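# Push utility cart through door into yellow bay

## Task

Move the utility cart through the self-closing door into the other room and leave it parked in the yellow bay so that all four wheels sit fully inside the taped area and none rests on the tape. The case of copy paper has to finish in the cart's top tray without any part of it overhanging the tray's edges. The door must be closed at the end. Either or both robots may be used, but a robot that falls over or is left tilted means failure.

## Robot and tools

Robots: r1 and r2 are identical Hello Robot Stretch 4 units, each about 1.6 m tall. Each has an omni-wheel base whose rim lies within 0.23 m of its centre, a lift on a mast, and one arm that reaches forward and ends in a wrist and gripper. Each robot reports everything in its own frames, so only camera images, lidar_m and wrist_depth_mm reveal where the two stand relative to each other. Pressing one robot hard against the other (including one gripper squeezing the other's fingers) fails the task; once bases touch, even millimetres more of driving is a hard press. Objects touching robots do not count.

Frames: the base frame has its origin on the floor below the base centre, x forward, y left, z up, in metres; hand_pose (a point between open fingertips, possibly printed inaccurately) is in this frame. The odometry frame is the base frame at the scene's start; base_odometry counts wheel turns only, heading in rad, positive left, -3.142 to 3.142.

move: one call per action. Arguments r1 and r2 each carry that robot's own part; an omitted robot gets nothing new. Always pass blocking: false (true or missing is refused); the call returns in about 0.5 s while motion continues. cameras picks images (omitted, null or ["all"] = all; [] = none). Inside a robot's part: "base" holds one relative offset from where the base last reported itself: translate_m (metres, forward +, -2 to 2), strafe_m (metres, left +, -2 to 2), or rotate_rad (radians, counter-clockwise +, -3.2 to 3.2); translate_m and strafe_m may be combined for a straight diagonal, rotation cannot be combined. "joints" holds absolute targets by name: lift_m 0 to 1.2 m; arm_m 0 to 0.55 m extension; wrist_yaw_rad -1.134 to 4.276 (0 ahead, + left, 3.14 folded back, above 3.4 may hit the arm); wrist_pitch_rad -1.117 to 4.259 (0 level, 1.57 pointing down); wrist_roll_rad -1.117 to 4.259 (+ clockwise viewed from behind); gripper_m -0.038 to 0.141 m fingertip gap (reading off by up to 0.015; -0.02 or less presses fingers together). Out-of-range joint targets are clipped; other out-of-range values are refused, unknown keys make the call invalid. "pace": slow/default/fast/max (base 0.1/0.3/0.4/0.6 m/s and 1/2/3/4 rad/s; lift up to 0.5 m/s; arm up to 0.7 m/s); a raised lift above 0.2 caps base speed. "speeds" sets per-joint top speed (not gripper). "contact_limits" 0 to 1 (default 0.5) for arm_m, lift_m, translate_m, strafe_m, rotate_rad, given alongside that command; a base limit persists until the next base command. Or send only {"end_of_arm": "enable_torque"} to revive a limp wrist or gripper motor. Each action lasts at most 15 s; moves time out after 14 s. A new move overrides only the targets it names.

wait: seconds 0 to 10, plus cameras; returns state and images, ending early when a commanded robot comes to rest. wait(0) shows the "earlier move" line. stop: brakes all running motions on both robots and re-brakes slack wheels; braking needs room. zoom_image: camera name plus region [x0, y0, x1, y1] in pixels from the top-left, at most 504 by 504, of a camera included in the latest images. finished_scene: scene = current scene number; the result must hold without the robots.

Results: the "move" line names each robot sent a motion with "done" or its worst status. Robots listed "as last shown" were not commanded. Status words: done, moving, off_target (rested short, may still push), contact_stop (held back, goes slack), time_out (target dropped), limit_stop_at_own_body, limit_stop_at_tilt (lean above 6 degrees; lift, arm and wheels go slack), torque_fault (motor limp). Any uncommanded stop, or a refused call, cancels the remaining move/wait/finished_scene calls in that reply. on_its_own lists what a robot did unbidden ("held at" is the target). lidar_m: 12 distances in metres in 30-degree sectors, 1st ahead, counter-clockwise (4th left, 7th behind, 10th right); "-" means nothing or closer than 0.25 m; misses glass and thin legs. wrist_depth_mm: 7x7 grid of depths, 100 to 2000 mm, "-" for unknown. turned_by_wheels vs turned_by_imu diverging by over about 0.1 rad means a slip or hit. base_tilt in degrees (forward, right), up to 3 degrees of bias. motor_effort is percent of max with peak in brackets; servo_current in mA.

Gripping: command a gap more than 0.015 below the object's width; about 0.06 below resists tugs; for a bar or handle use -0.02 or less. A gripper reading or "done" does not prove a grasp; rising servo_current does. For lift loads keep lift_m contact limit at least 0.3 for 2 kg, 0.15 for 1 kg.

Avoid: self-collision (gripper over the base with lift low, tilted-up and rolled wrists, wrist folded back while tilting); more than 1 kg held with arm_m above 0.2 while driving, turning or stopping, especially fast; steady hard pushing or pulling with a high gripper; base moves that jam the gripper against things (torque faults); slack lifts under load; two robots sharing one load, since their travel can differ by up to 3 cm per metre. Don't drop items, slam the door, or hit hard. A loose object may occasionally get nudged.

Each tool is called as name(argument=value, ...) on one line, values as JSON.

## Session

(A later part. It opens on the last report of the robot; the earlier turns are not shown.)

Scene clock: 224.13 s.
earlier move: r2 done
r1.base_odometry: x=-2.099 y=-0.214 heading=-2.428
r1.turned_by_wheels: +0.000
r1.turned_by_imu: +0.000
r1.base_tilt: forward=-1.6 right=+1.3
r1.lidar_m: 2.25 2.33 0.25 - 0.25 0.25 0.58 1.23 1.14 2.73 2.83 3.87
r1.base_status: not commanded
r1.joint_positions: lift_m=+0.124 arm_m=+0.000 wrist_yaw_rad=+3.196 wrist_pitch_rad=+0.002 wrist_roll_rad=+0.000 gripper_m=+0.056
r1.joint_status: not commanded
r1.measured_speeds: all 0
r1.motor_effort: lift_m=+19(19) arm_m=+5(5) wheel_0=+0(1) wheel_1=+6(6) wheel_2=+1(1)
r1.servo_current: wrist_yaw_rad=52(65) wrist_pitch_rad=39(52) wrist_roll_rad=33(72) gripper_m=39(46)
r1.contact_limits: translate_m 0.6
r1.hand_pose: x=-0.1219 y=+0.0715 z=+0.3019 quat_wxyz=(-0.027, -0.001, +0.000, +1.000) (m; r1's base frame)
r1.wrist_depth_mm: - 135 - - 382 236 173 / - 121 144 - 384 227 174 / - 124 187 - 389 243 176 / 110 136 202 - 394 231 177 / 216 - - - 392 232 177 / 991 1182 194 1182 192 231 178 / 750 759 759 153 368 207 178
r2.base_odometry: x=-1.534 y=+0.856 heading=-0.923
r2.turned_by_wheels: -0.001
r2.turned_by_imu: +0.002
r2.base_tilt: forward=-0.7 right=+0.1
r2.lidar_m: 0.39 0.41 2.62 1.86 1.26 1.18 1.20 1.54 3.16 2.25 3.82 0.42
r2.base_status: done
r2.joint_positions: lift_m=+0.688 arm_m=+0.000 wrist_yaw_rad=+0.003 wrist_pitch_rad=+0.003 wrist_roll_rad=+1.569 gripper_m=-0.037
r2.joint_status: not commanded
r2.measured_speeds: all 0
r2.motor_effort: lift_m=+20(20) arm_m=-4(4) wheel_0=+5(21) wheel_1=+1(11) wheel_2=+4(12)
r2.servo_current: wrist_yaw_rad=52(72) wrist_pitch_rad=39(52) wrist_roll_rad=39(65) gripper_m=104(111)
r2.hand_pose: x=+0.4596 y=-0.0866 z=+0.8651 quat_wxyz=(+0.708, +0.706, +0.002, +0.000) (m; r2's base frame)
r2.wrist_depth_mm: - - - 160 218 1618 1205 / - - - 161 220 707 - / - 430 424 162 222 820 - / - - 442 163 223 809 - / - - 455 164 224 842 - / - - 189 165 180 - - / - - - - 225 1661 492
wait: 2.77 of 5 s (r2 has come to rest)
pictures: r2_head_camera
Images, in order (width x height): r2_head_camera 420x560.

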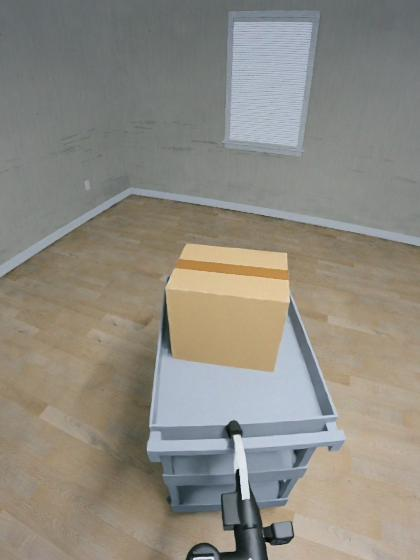

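move(r2={"base":{"rotate_rad":0.62},"pace":"slow","contact_limits":{"rotate_rad":0.7}}, r1={"base":{"strafe_m":0.1},"pace":"slow"}, blocking=false, cameras=[])

wait(seconds=4, cameras=["r1_head_left_camera"])

move(r2={"base":{"translate_m":-0.03,"strafe_m":-0.78}}, blocking=false, cameras=[])

wait(seconds=5, cameras=[])

wait(seconds=5, cameras=["r2_head_camera","r2_head_right_camera","r1_head_right_camera"])

Scene clock: 242.33 s.
move: r1 moving; r2 moving
r1.base_odometry: x=-2.089 y=-0.225 heading=-2.428
r1.turned_by_wheels: +0.000
r1.turned_by_imu: +0.000
r1.base_tilt: forward=-1.6 right=+1.2
r1.lidar_m: 2.31 2.31 0.25 - 0.25 0.25 0.55 1.25 1.16 2.74 2.85 3.84
r1.base_status: strafe_m moving
r1.joint_positions: lift_m=+0.124 arm_m=+0.000 wrist_yaw_rad=+3.196 wrist_pitch_rad=+0.002 wrist_roll_rad=+0.000 gripper_m=+0.056
r1.joint_status: not commanded
r1.measured_speeds: translate_m=+0.001 strafe_m=+0.057 rotate_rad=-0.004 lift_m=+0.000 arm_m=+0.000 wrist_yaw_rad=+0.000 wrist_pitch_rad=+0.000 wrist_roll_rad=+0.000
r1.motor_effort: lift_m=+19(19) arm_m=+4(4) wheel_0=-10(11) wheel_1=+14(15) wheel_2=+0(1)
r1.servo_current: wrist_yaw_rad=39(65) wrist_pitch_rad=46(52) wrist_roll_rad=59(59) gripper_m=33(46)
r1.hand_pose: x=-0.1219 y=+0.0715 z=+0.3019 quat_wxyz=(-0.027, -0.001, +0.000, +1.000) (m; r1's base frame)
r1.wrist_depth_mm: - 135 - - 366 235 173 / - 121 144 - 375 225 174 / - 124 188 - 377 228 175 / 110 135 204 - 379 229 176 / 216 - - - 384 229 177 / 1008 1182 194 1160 191 229 177 / 750 759 741 143 355 204 177
r2.base_odometry: x=-1.534 y=+0.856 heading=-0.799
r2.turned_by_wheels: +0.124
r2.turned_by_imu: +0.120
r2.base_tilt: forward=-0.7 right=+0.1
r2.lidar_m: 0.39 2.73 2.64 1.65 1.21 1.16 1.23 1.75 2.24 2.33 3.70 0.40
r2.base_status: rotate_rad moving
r2.joint_positions: lift_m=+0.688 arm_m=+0.000 wrist_yaw_rad=-0.009 wrist_pitch_rad=+0.003 wrist_roll_rad=+1.569 gripper_m=-0.037
r2.joint_status: not commanded
r2.measured_speeds: translate_m=+0.001 strafe_m=+0.001 rotate_rad=+0.495 lift_m=+0.000 arm_m=+0.000 wrist_yaw_rad=+0.000 wrist_pitch_rad=+0.000 wrist_roll_rad=+0.000
r2.motor_effort: lift_m=+20(20) arm_m=-4(4) wheel_0=-11(14) wheel_1=-7(8) wheel_2=-15(16)
r2.servo_current: wrist_yaw_rad=72(72) wrist_pitch_rad=46(46) wrist_roll_rad=52(52) gripper_m=98(111)
r2.contact_limits: rotate_rad 0.7
r2.hand_pose: x=+0.4585 y=-0.0901 z=+0.8651 quat_wxyz=(+0.708, +0.706, -0.002, -0.004) (m; r2's base frame)
r2.wrist_depth_mm: - - - 148 204 699 - / - - 407 151 208 - - / - 430 418 154 212 - - / - - 442 158 218 - - / - - 469 162 221 - - / - - 185 164 178 1576 - / - - - - 231 1618 1138
pictures: none
No camera images: "cameras" was empty.

Scene clock: 243.70 s.
earlier move: r1 contact_stop; r2 done
r1.base_odometry: x=-2.063 y=-0.263 heading=-2.408
r1.turned_by_wheels: +0.020
r1.turned_by_imu: +0.005
r1.base_tilt: forward=-1.6 right=+1.3
r1.lidar_m: 2.37 2.26 0.25 - 0.25 0.25 0.48 1.28 1.18 2.77 2.86 3.91
r1.base_status: strafe_m contact_stop
r1.joint_positions: lift_m=+0.124 arm_m=+0.000 wrist_yaw_rad=+3.196 wrist_pitch_rad=+0.002 wrist_roll_rad=+0.000 gripper_m=+0.056
r1.joint_status: not commanded
r1.measured_speeds: all 0
r1.on_its_own: the wheels are slack since a contact_stop
r1.motor_effort: lift_m=+19(19) arm_m=+3(4) wheel_0=+0(27) wheel_1=-1(30) wheel_2=-1(11)
r1.servo_current: wrist_yaw_rad=52(65) wrist_pitch_rad=46(52) wrist_roll_rad=65(65) gripper_m=39(46)
r1.hand_pose: x=-0.1218 y=+0.0716 z=+0.3019 quat_wxyz=(-0.027, -0.001, +0.000, +1.000) (m; r1's base frame)
r1.wrist_depth_mm: - 133 133 - 384 233 180 / - 116 133 - 392 237 182 / - 114 139 - 399 238 183 / 107 134 192 - 399 239 185 / 207 - - - 404 241 185 / 221 1205 194 1182 191 228 185 / 220 759 750 153 375 215 186
r2.base_odometry: x=-1.534 y=+0.856 heading=-0.304
r2.turned_by_wheels: +0.495
r2.turned_by_imu: +0.480
r2.base_tilt: forward=-0.7 right=+0.1
r2.lidar_m: 0.47 2.64 1.70 1.23 1.18 1.23 1.69 2.22 2.31 3.74 0.27 0.31
r2.base_status: done
r2.joint_positions: lift_m=+0.688 arm_m=+0.000 wrist_yaw_rad=-0.006 wrist_pitch_rad=+0.003 wrist_roll_rad=+1.569 gripper_m=-0.037
r2.joint_status: not commanded
r2.measured_speeds: all 0
r2.motor_effort: lift_m=+20(20) arm_m=-4(5) wheel_0=-3(20) wheel_1=-4(11) wheel_2=-10(16)
r2.servo_current: wrist_yaw_rad=52(72) wrist_pitch_rad=39(46) wrist_roll_rad=59(59) gripper_m=98(111)
r2.contact_limits: rotate_rad 0.7
r2.hand_pose: x=+0.4588 y=-0.0893 z=+0.8651 quat_wxyz=(+0.708, +0.706, -0.001, -0.003) (m; r2's base frame)
r2.wrist_depth_mm: - 345 - - - - - / - 410 - - - - - / - - - - - - 492 / - - - - - 1366 455 / - - - - - 1576 1205 / - - 184 112 171 351 1078 / - - - - - 1708 1182
wait: 1.37 of 4 s (r2 has come to rest)
pictures: r1_head_left_camera
Images, in order (width x height): r1_head_left_camera 420x672.

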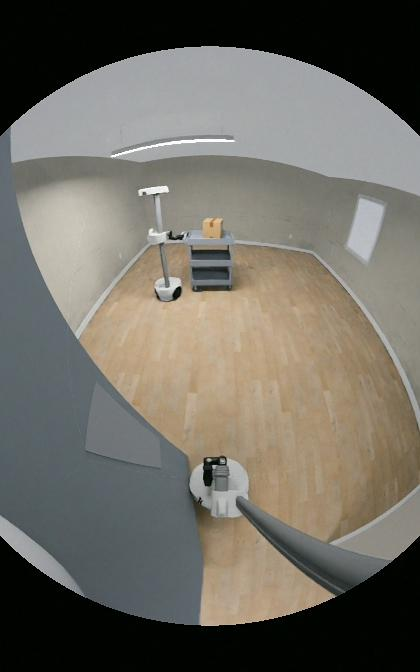

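not run: a stop that you did not command came earlier in this reply.

not run: a stop that you did not command came earlier in this reply.

not run: a stop that you did not command came earlier in this reply.

move(r1={"base":{"translate_m":0.01},"pace":"slow"}, r2={"base":{"translate_m":-0.03,"strafe_m":-0.78}}, blocking=false, cameras=[])

wait(seconds=2, cameras=[])

wait(seconds=5, cameras=["r2_head_camera","r2_head_right_camera"])

Scene clock: 252.03 s.
earlier move: r1 contact_stop
move: r1 moving; r2 moving
r1.base_odometry: x=-2.070 y=-0.269 heading=-2.407
r1.turned_by_wheels: +0.001
r1.turned_by_imu: +0.000
r1.base_tilt: forward=-1.6 right=+1.3
r1.lidar_m: 2.35 2.25 0.25 - 0.25 0.25 0.50 1.26 1.19 2.77 2.89 3.89
r1.base_status: earlier strafe_m contact_stop (by the wheels' count: +0.060 of +0.100); translate_m moving
r1.joint_positions: lift_m=+0.124 arm_m=+0.000 wrist_yaw_rad=+3.196 wrist_pitch_rad=+0.002 wrist_roll_rad=+0.000 gripper_m=+0.056
r1.joint_status: not commanded
r1.measured_speeds: translate_m=+0.014 strafe_m=+0.000 rotate_rad=+0.000 lift_m=+0.000 arm_m=+0.000 wrist_yaw_rad=+0.000 wrist_pitch_rad=+0.000 wrist_roll_rad=+0.000
r1.motor_effort: lift_m=+19(19) arm_m=-2(2) wheel_0=+2(4) wheel_1=+9(9) wheel_2=-1(7)
r1.servo_current: wrist_yaw_rad=52(65) wrist_pitch_rad=39(52) wrist_roll_rad=46(59) gripper_m=39(46)
r1.hand_pose: x=-0.1218 y=+0.0716 z=+0.3019 quat_wxyz=(-0.027, -0.001, +0.000, +1.000) (m; r1's base frame)
r1.wrist_depth_mm: - 133 133 - 389 234 180 / - 116 133 - 394 237 182 / - 114 139 - 399 238 183 / 107 134 191 - 402 240 185 / 207 - - - 375 242 186 / 221 1255 193 1160 191 241 186 / 218 759 759 153 377 216 186
r2.base_odometry: x=-1.546 y=+0.823 heading=-0.303
r2.turned_by_wheels: +0.001
r2.turned_by_imu: +0.002
r2.base_tilt: forward=-0.7 right=+0.0
r2.lidar_m: 0.44 2.67 1.74 1.26 1.20 1.26 1.76 2.21 2.27 3.68 0.30 0.31
r2.base_status: translate_m moving; strafe_m moving
r2.joint_positions: lift_m=+0.688 arm_m=+0.000 wrist_yaw_rad=+0.005 wrist_pitch_rad=+0.003 wrist_roll_rad=+1.569 gripper_m=-0.037
r2.joint_status: not commanded
r2.measured_speeds: translate_m=-0.005 strafe_m=-0.141 rotate_rad=+0.000 lift_m=+0.000 arm_m=+0.000 wrist_yaw_rad=+0.020 wrist_pitch_rad=+0.000 wrist_roll_rad=+0.000
r2.motor_effort: lift_m=+20(20) arm_m=-4(5) wheel_0=+20(21) wheel_1=-9(12) wheel_2=+3(9)
r2.servo_current: wrist_yaw_rad=39(65) wrist_pitch_rad=46(46) wrist_roll_rad=39(59) gripper_m=104(104)
r2.hand_pose: x=+0.4597 y=-0.0860 z=+0.8651 quat_wxyz=(+0.708, +0.706, +0.003, +0.001) (m; r2's base frame)
r2.wrist_depth_mm: - 342 - - - - - / - 424 - - - - - / - - - - - - - / - - - - - - 452 / - - - - - 1499 1182 / - - - - 165 353 355 / - - - - - 1618 1205
pictures: none
No camera images: "cameras" was empty.

Scene clock: 252.47 s.
earlier move: r1 done; r2 moving
r1.base_odometry: x=-2.071 y=-0.270 heading=-2.407
r1.turned_by_wheels: +0.000
r1.turned_by_imu: +0.000
r1.base_tilt: forward=-1.6 right=+1.3
r1.lidar_m: 2.20 2.17 0.25 - 0.25 0.25 0.50 1.30 1.20 2.77 2.88 3.92
r1.base_status: done
r1.joint_positions: lift_m=+0.124 arm_m=+0.000 wrist_yaw_rad=+3.196 wrist_pitch_rad=+0.002 wrist_roll_rad=+0.000 gripper_m=+0.056
r1.joint_status: not commanded
r1.measured_speeds: all 0
r1.motor_effort: lift_m=+19(19) arm_m=-2(2) wheel_0=+1(4) wheel_1=+8(9) wheel_2=-1(7)
r1.servo_current: wrist_yaw_rad=46(65) wrist_pitch_rad=26(52) wrist_roll_rad=39(59) gripper_m=39(46)
r1.hand_pose: x=-0.1218 y=+0.0716 z=+0.3019 quat_wxyz=(-0.027, -0.001, +0.000, +1.000) (m; r1's base frame)
r1.wrist_depth_mm: - 133 133 - 389 234 180 / - 116 133 - 389 236 183 / - 114 139 - 399 238 184 / 107 134 193 - 402 240 186 / 208 - - - 370 242 186 / 221 1229 193 1182 191 242 186 / 219 750 759 153 375 216 186
r2.base_odometry: x=-1.575 y=+0.740 heading=-0.302
r2.turned_by_wheels: +0.001
r2.turned_by_imu: +0.002
r2.base_tilt: forward=-0.7 right=+0.0
r2.lidar_m: 0.43 2.69 1.81 1.31 1.26 1.31 1.84 2.15 2.21 3.60 0.28 0.27
r2.base_status: translate_m moving; strafe_m moving
r2.joint_positions: lift_m=+0.688 arm_m=+0.000 wrist_yaw_rad=+0.012 wrist_pitch_rad=+0.003 wrist_roll_rad=+1.569 gripper_m=-0.037
r2.joint_status: not commanded
r2.measured_speeds: translate_m=-0.011 strafe_m=-0.258 rotate_rad=+0.006 lift_m=+0.000 arm_m=+0.000 wrist_yaw_rad=+0.032 wrist_pitch_rad=+0.000 wrist_roll_rad=+0.000
r2.motor_effort: lift_m=+20(20) arm_m=-4(5) wheel_0=+25(25) wheel_1=-8(12) wheel_2=+9(9)
r2.servo_current: wrist_yaw_rad=72(72) wrist_pitch_rad=39(46) wrist_roll_rad=39(59) gripper_m=104(104)
r2.hand_pose: x=+0.4603 y=-0.0839 z=+0.8651 quat_wxyz=(+0.708, +0.706, +0.005, +0.003) (m; r2's base frame)
r2.wrist_depth_mm: - 329 - - - - - / - 392 - - - - - / - - - - - - - / - - - - - 1397 473 / - - - - - 1618 1182 / - - - - 172 1397 359 / - - - - - 1537 1205
wait: 0.43 of 2 s (r1 has come to rest)
pictures: none
No camera images: "cameras" was empty.

Scene clock: 255.50 s.
earlier move: r2 done
r1.base_odometry: x=-2.071 y=-0.270 heading=-2.407
r1.turned_by_wheels: +0.000
r1.turned_by_imu: +0.000
r1.base_tilt: forward=-1.6 right=+1.3
r1.lidar_m: 1.74 2.80 0.25 - 0.25 0.25 0.50 1.29 1.18 2.77 2.88 2.56
r1.base_status: done
r1.joint_positions: lift_m=+0.124 arm_m=+0.000 wrist_yaw_rad=+3.196 wrist_pitch_rad=+0.002 wrist_roll_rad=+0.000 gripper_m=+0.056
r1.joint_status: not commanded
r1.measured_speeds: all 0
r1.motor_effort: lift_m=+19(19) arm_m=-3(4) wheel_0=+2(4) wheel_1=+8(9) wheel_2=-1(7)
r1.servo_current: wrist_yaw_rad=39(72) wrist_pitch_rad=46(52) wrist_roll_rad=52(65) gripper_m=39(46)
r1.hand_pose: x=-0.1218 y=+0.0716 z=+0.3019 quat_wxyz=(-0.027, -0.001, +0.000, +1.000) (m; r1's base frame)
r1.wrist_depth_mm: - 134 133 - 387 234 181 / - 116 133 - 394 236 182 / - 114 139 - 399 238 184 / 107 134 192 - 402 240 184 / 206 - - - 373 241 186 / 221 1229 195 1160 191 241 185 / 220 768 750 153 375 216 186
r2.base_odometry: x=-1.796 y=+0.121 heading=-0.304
r2.turned_by_wheels: -0.001
r2.turned_by_imu: +0.003
r2.base_tilt: forward=-0.7 right=+0.1
r2.lidar_m: 0.41 3.04 2.60 1.94 1.81 1.93 2.61 1.75 2.95 3.05 2.92 0.40
r2.base_status: done
r2.joint_positions: lift_m=+0.688 arm_m=+0.000 wrist_yaw_rad=+0.004 wrist_pitch_rad=+0.003 wrist_roll_rad=+1.569 gripper_m=-0.037
r2.joint_status: not commanded
r2.measured_speeds: all 0
r2.motor_effort: lift_m=+20(20) arm_m=-3(5) wheel_0=+1(27) wheel_1=-1(12) wheel_2=+8(12)
r2.servo_current: wrist_yaw_rad=46(104) wrist_pitch_rad=46(52) wrist_roll_rad=46(59) gripper_m=98(104)
r2.hand_pose: x=+0.4596 y=-0.0863 z=+0.8651 quat_wxyz=(+0.708, +0.706, +0.002, +0.000) (m; r2's base frame)
r2.wrist_depth_mm: - - - 141 196 - - / - 399 397 146 204 759 - / - 427 421 150 211 - - / - 469 455 158 219 - - / - - 492 163 227 - - / - - 185 170 178 1618 496 / - - - - - 1756 1160
wait: 3.03 of 5 s (r2 has come to rest)
pictures: r2_head_camera, r2_head_right_camera
Images, in order (width x height): r2_head_camera 420x560, r2_head_right_camera 420x672.

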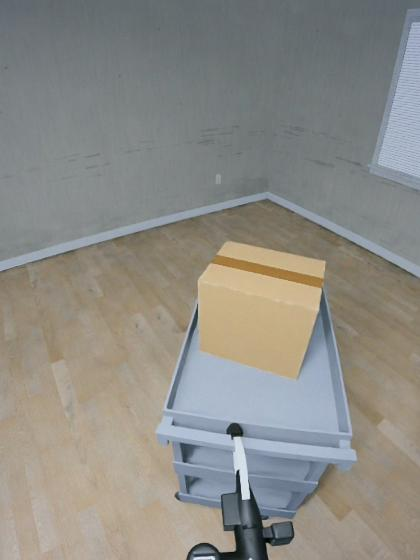

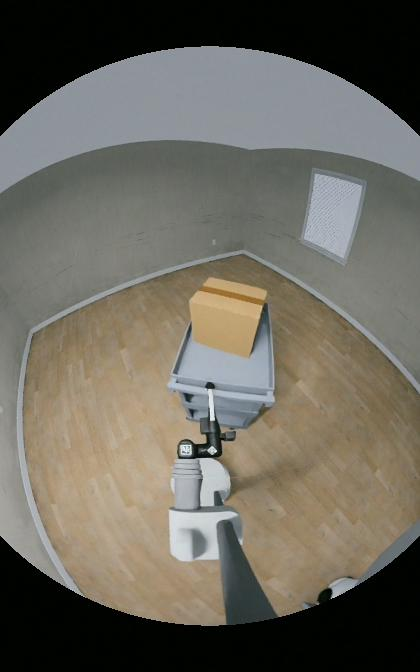

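move(r2={"base":{"translate_m":0.0,"strafe_m":-0.3}}, blocking=false, cameras=[])

wait(seconds=4, cameras=[])

move(r2={"base":{"rotate_rad":0.5},"pace":"slow","contact_limits":{"rotate_rad":0.7}}, blocking=false, cameras=[])

wait(seconds=4, cameras=["r2_head_camera","r2_head_right_camera","r2_head_left_camera","r1_head_right_camera"])

Scene clock: 270.83 s.
move: r2 moving
r1: as last shown
r1.lidar_m: 1.71 2.82 0.25 - 0.25 0.25 0.51 1.27 1.19 2.76 2.88 2.51
r1.motor_effort: lift_m=+19(19) arm_m=-3(4) wheel_0=+1(1) wheel_1=+8(8) wheel_2=-1(1)
r1.servo_current: wrist_yaw_rad=39(52) wrist_pitch_rad=39(46) wrist_roll_rad=52(65) gripper_m=46(46)
r1.wrist_depth_mm: - 133 133 - 387 233 180 / - 116 133 - 392 236 182 / - 114 139 - 397 238 184 / 107 134 191 - 402 240 185 / 207 - - - 373 241 186 / 222 1205 194 1205 191 242 186 / 220 750 759 153 375 216 186
r2.base_odometry: x=-1.806 y=+0.086 heading=-0.303
r2.turned_by_wheels: +0.001
r2.turned_by_imu: +0.002
r2.base_tilt: forward=-0.7 right=+0.0
r2.lidar_m: 0.41 3.06 2.64 1.94 1.86 1.96 2.68 1.73 2.94 3.00 2.86 0.40
r2.base_status: translate_m moving; strafe_m moving
r2.joint_positions: lift_m=+0.688 arm_m=+0.000 wrist_yaw_rad=+0.008 wrist_pitch_rad=+0.003 wrist_roll_rad=+1.569 gripper_m=-0.037
r2.joint_status: not commanded
r2.measured_speeds: translate_m=-0.001 strafe_m=-0.139 rotate_rad=+0.003 lift_m=+0.000 arm_m=+0.000 wrist_yaw_rad=+0.003 wrist_pitch_rad=+0.000 wrist_roll_rad=+0.000
r2.motor_effort: lift_m=+20(20) arm_m=-3(4) wheel_0=+20(20) wheel_1=-7(11) wheel_2=+1(5)
r2.servo_current: wrist_yaw_rad=59(59) wrist_pitch_rad=33(46) wrist_roll_rad=46(52) gripper_m=98(104)
r2.hand_pose: x=+0.4600 y=-0.0850 z=+0.8651 quat_wxyz=(+0.708, +0.706, +0.004, +0.002) (m; r2's base frame)
r2.wrist_depth_mm: - - - 139 195 - - / - 397 394 144 201 - - / - 427 427 150 209 - - / - 469 455 155 218 - - / - - 488 161 226 - - / - - 512 168 179 1661 488 / - - - - - 1618 1182
pictures: none
No camera images: "cameras" was empty.

Scene clock: 272.67 s.
earlier move: r2 done
r1.base_odometry: x=-2.071 y=-0.270 heading=-2.407
r1.turned_by_wheels: +0.000
r1.turned_by_imu: +0.000
r1.base_tilt: forward=-1.6 right=+1.3
r1.lidar_m: 1.57 2.81 0.25 - 0.25 0.25 0.50 1.30 1.19 2.78 2.87 2.09
r1.base_status: not commanded
r1.joint_positions: lift_m=+0.124 arm_m=+0.000 wrist_yaw_rad=+3.196 wrist_pitch_rad=+0.002 wrist_roll_rad=+0.000 gripper_m=+0.056
r1.joint_status: not commanded
r1.measured_speeds: all 0
r1.motor_effort: lift_m=+19(19) arm_m=-3(4) wheel_0=+1(2) wheel_1=+8(8) wheel_2=-1(1)
r1.servo_current: wrist_yaw_rad=46(65) wrist_pitch_rad=39(52) wrist_roll_rad=46(72) gripper_m=46(52)
r1.hand_pose: x=-0.1218 y=+0.0716 z=+0.3019 quat_wxyz=(-0.027, -0.001, +0.000, +1.000) (m; r1's base frame)
r1.wrist_depth_mm: - 133 133 - 387 234 180 / - 116 133 - 394 237 183 / - 114 139 - 399 238 183 / 107 134 192 - 404 240 185 / 208 - - - 370 241 185 / 221 1229 193 1182 191 242 186 / 220 759 750 154 377 216 186
r2.base_odometry: x=-1.885 y=-0.165 heading=-0.304
r2.turned_by_wheels: -0.001
r2.turned_by_imu: +0.001
r2.base_tilt: forward=-0.6 right=+0.1
r2.lidar_m: 0.37 3.19 2.93 2.19 2.11 2.17 2.72 1.59 2.72 2.78 2.65 0.44
r2.base_status: done
r2.joint_positions: lift_m=+0.688 arm_m=+0.000 wrist_yaw_rad=+0.005 wrist_pitch_rad=+0.003 wrist_roll_rad=+1.569 gripper_m=-0.037
r2.joint_status: not commanded
r2.measured_speeds: all 0
r2.motor_effort: lift_m=+20(20) arm_m=-3(4) wheel_0=+3(22) wheel_1=-1(11) wheel_2=+0(5)
r2.servo_current: wrist_yaw_rad=59(65) wrist_pitch_rad=46(46) wrist_roll_rad=39(52) gripper_m=104(111)
r2.hand_pose: x=+0.4598 y=-0.0859 z=+0.8651 quat_wxyz=(+0.708, +0.706, +0.003, +0.001) (m; r2's base frame)
r2.wrist_depth_mm: - - - 175 237 1661 504 / - - - 175 236 768 - / - 439 436 174 235 820 - / - 455 449 173 233 842 - / - - 459 172 232 - - / - - 185 171 178 - - / - - 484 - 229 - 496
wait: 1.83 of 4 s (r2 has come to rest)
pictures: none
No camera images: "cameras" was empty.

Scene clock: 273.17 s.
move: r2 moving
r1: as last shown
r1.lidar_m: 1.58 2.82 0.25 - 0.25 0.25 0.48 1.29 1.22 2.76 2.87 2.10
r1.motor_effort: lift_m=+19(19) arm_m=-4(4) wheel_0=+1(2) wheel_1=+8(8) wheel_2=-1(1)
r1.servo_current: wrist_yaw_rad=46(65) wrist_pitch_rad=46(46) wrist_roll_rad=59(59) gripper_m=39(46)
r1.wrist_depth_mm: - 133 133 - 387 234 181 / - 116 133 - 394 236 182 / - 114 139 - 399 238 183 / 107 134 193 - 402 239 185 / 207 - - - 373 242 186 / 221 1205 194 1160 191 242 186 / 219 759 750 153 377 216 186
r2.base_odometry: x=-1.885 y=-0.166 heading=-0.180
r2.turned_by_wheels: +0.124
r2.turned_by_imu: +0.120
r2.base_tilt: forward=-0.7 right=+0.1
r2.lidar_m: 0.39 3.20 2.67 2.09 2.08 2.26 1.64 1.59 2.83 2.70 2.66 0.42
r2.base_status: rotate_rad moving
r2.joint_positions: lift_m=+0.688 arm_m=+0.000 wrist_yaw_rad=-0.010 wrist_pitch_rad=+0.003 wrist_roll_rad=+1.569 gripper_m=-0.037
r2.joint_status: not commanded
r2.measured_speeds: translate_m=+0.002 strafe_m=-0.001 rotate_rad=+0.491 lift_m=+0.000 arm_m=+0.000 wrist_yaw_rad=-0.002 wrist_pitch_rad=+0.000 wrist_roll_rad=+0.000
r2.motor_effort: lift_m=+20(20) arm_m=-3(4) wheel_0=-16(16) wheel_1=-7(9) wheel_2=-15(16)
r2.servo_current: wrist_yaw_rad=78(78) wrist_pitch_rad=39(46) wrist_roll_rad=39(59) gripper_m=98(104)
r2.contact_limits: rotate_rad 0.7
r2.hand_pose: x=+0.4584 y=-0.0903 z=+0.8651 quat_wxyz=(+0.708, +0.706, -0.002, -0.005) (m; r2's base frame)
r2.wrist_depth_mm: - - - 162 220 1537 - / - - - 163 223 768 - / - 436 430 166 224 - - / - 452 449 167 228 - - / - - 473 169 230 - - / - - 183 171 179 - - / - - - - 235 1576 492
pictures: none
No camera images: "cameras" was empty.

Scene clock: 274.37 s.
earlier move: r2 done
r1.base_odometry: x=-2.071 y=-0.270 heading=-2.407
r1.turned_by_wheels: +0.000
r1.turned_by_imu: +0.000
r1.base_tilt: forward=-1.6 right=+1.3
r1.lidar_m: 1.56 2.83 0.25 - 0.25 0.25 0.49 1.28 1.18 2.78 2.89 2.31
r1.base_status: not commanded
r1.joint_positions: lift_m=+0.124 arm_m=+0.000 wrist_yaw_rad=+3.196 wrist_pitch_rad=+0.002 wrist_roll_rad=+0.000 gripper_m=+0.056
r1.joint_status: not commanded
r1.measured_speeds: all 0
r1.motor_effort: lift_m=+19(19) arm_m=-3(4) wheel_0=+2(2) wheel_1=+7(8) wheel_2=-1(1)
r1.servo_current: wrist_yaw_rad=46(72) wrist_pitch_rad=46(46) wrist_roll_rad=26(65) gripper_m=46(46)
r1.hand_pose: x=-0.1218 y=+0.0716 z=+0.3019 quat_wxyz=(-0.027, -0.001, +0.000, +1.000) (m; r1's base frame)
r1.wrist_depth_mm: - 133 133 - 387 234 180 / - 116 133 - 394 236 182 / - 114 139 - 402 239 184 / 107 135 193 - 404 239 184 / 207 - - - 373 240 185 / 220 1229 193 1205 191 243 186 / 220 759 750 153 375 217 186
r2.base_odometry: x=-1.885 y=-0.165 heading=+0.195
r2.turned_by_wheels: +0.375
r2.turned_by_imu: +0.363
r2.base_tilt: forward=-0.7 right=+0.1
r2.lidar_m: 0.45 3.05 2.20 2.09 2.15 2.74 1.60 2.73 2.80 2.65 0.33 0.33
r2.base_status: done
r2.joint_positions: lift_m=+0.688 arm_m=+0.000 wrist_yaw_rad=-0.010 wrist_pitch_rad=+0.003 wrist_roll_rad=+1.569 gripper_m=-0.037
r2.joint_status: not commanded
r2.measured_speeds: all 0
r2.motor_effort: lift_m=+20(20) arm_m=-4(4) wheel_0=-6(17) wheel_1=-6(9) wheel_2=-6(16)
r2.servo_current: wrist_yaw_rad=59(78) wrist_pitch_rad=39(46) wrist_roll_rad=52(59) gripper_m=98(104)
r2.contact_limits: rotate_rad 0.7
r2.hand_pose: x=+0.4584 y=-0.0903 z=+0.8651 quat_wxyz=(+0.708, +0.706, -0.002, -0.005) (m; r2's base frame)
r2.wrist_depth_mm: - 345 340 - 135 - - / - 389 394 - 147 - - / - 492 466 - 166 - - / - - - 103 189 1499 504 / - - - 123 221 1618 1118 / - - 183 148 179 1499 1138 / - - - - 332 1576 1078
wait: 1.20 of 4 s (r2 has come to rest)
pictures: r1_head_right_camera, r2_head_camera, r2_head_left_camera, r2_head_right_camera
Images, in order (width x height): r1_head_right_camera 420x672, r2_head_camera 420x560, r2_head_left_camera 420x672, r2_head_right_camera 420x672.

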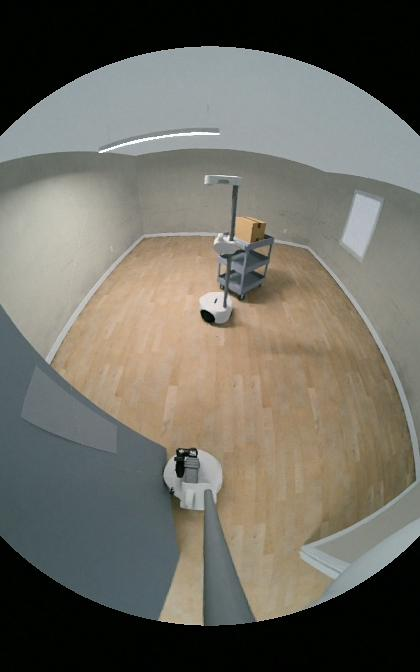

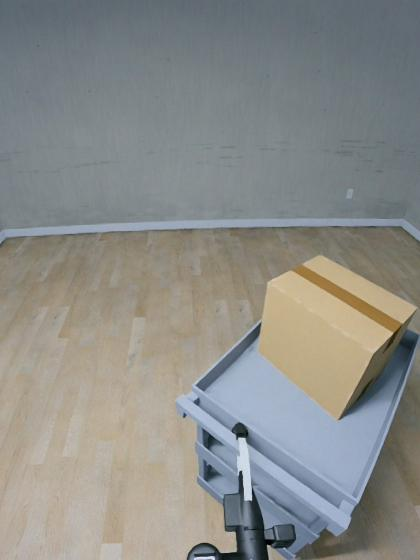

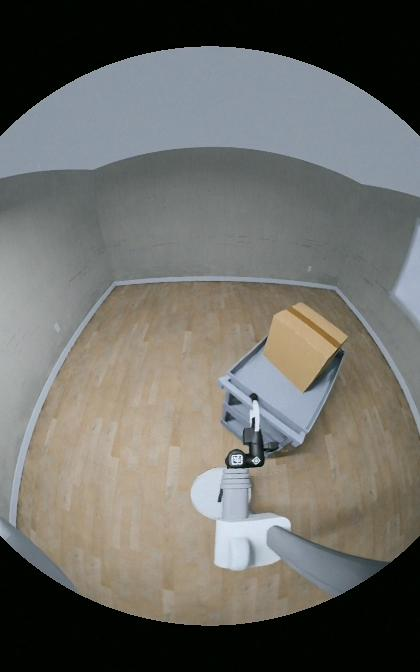

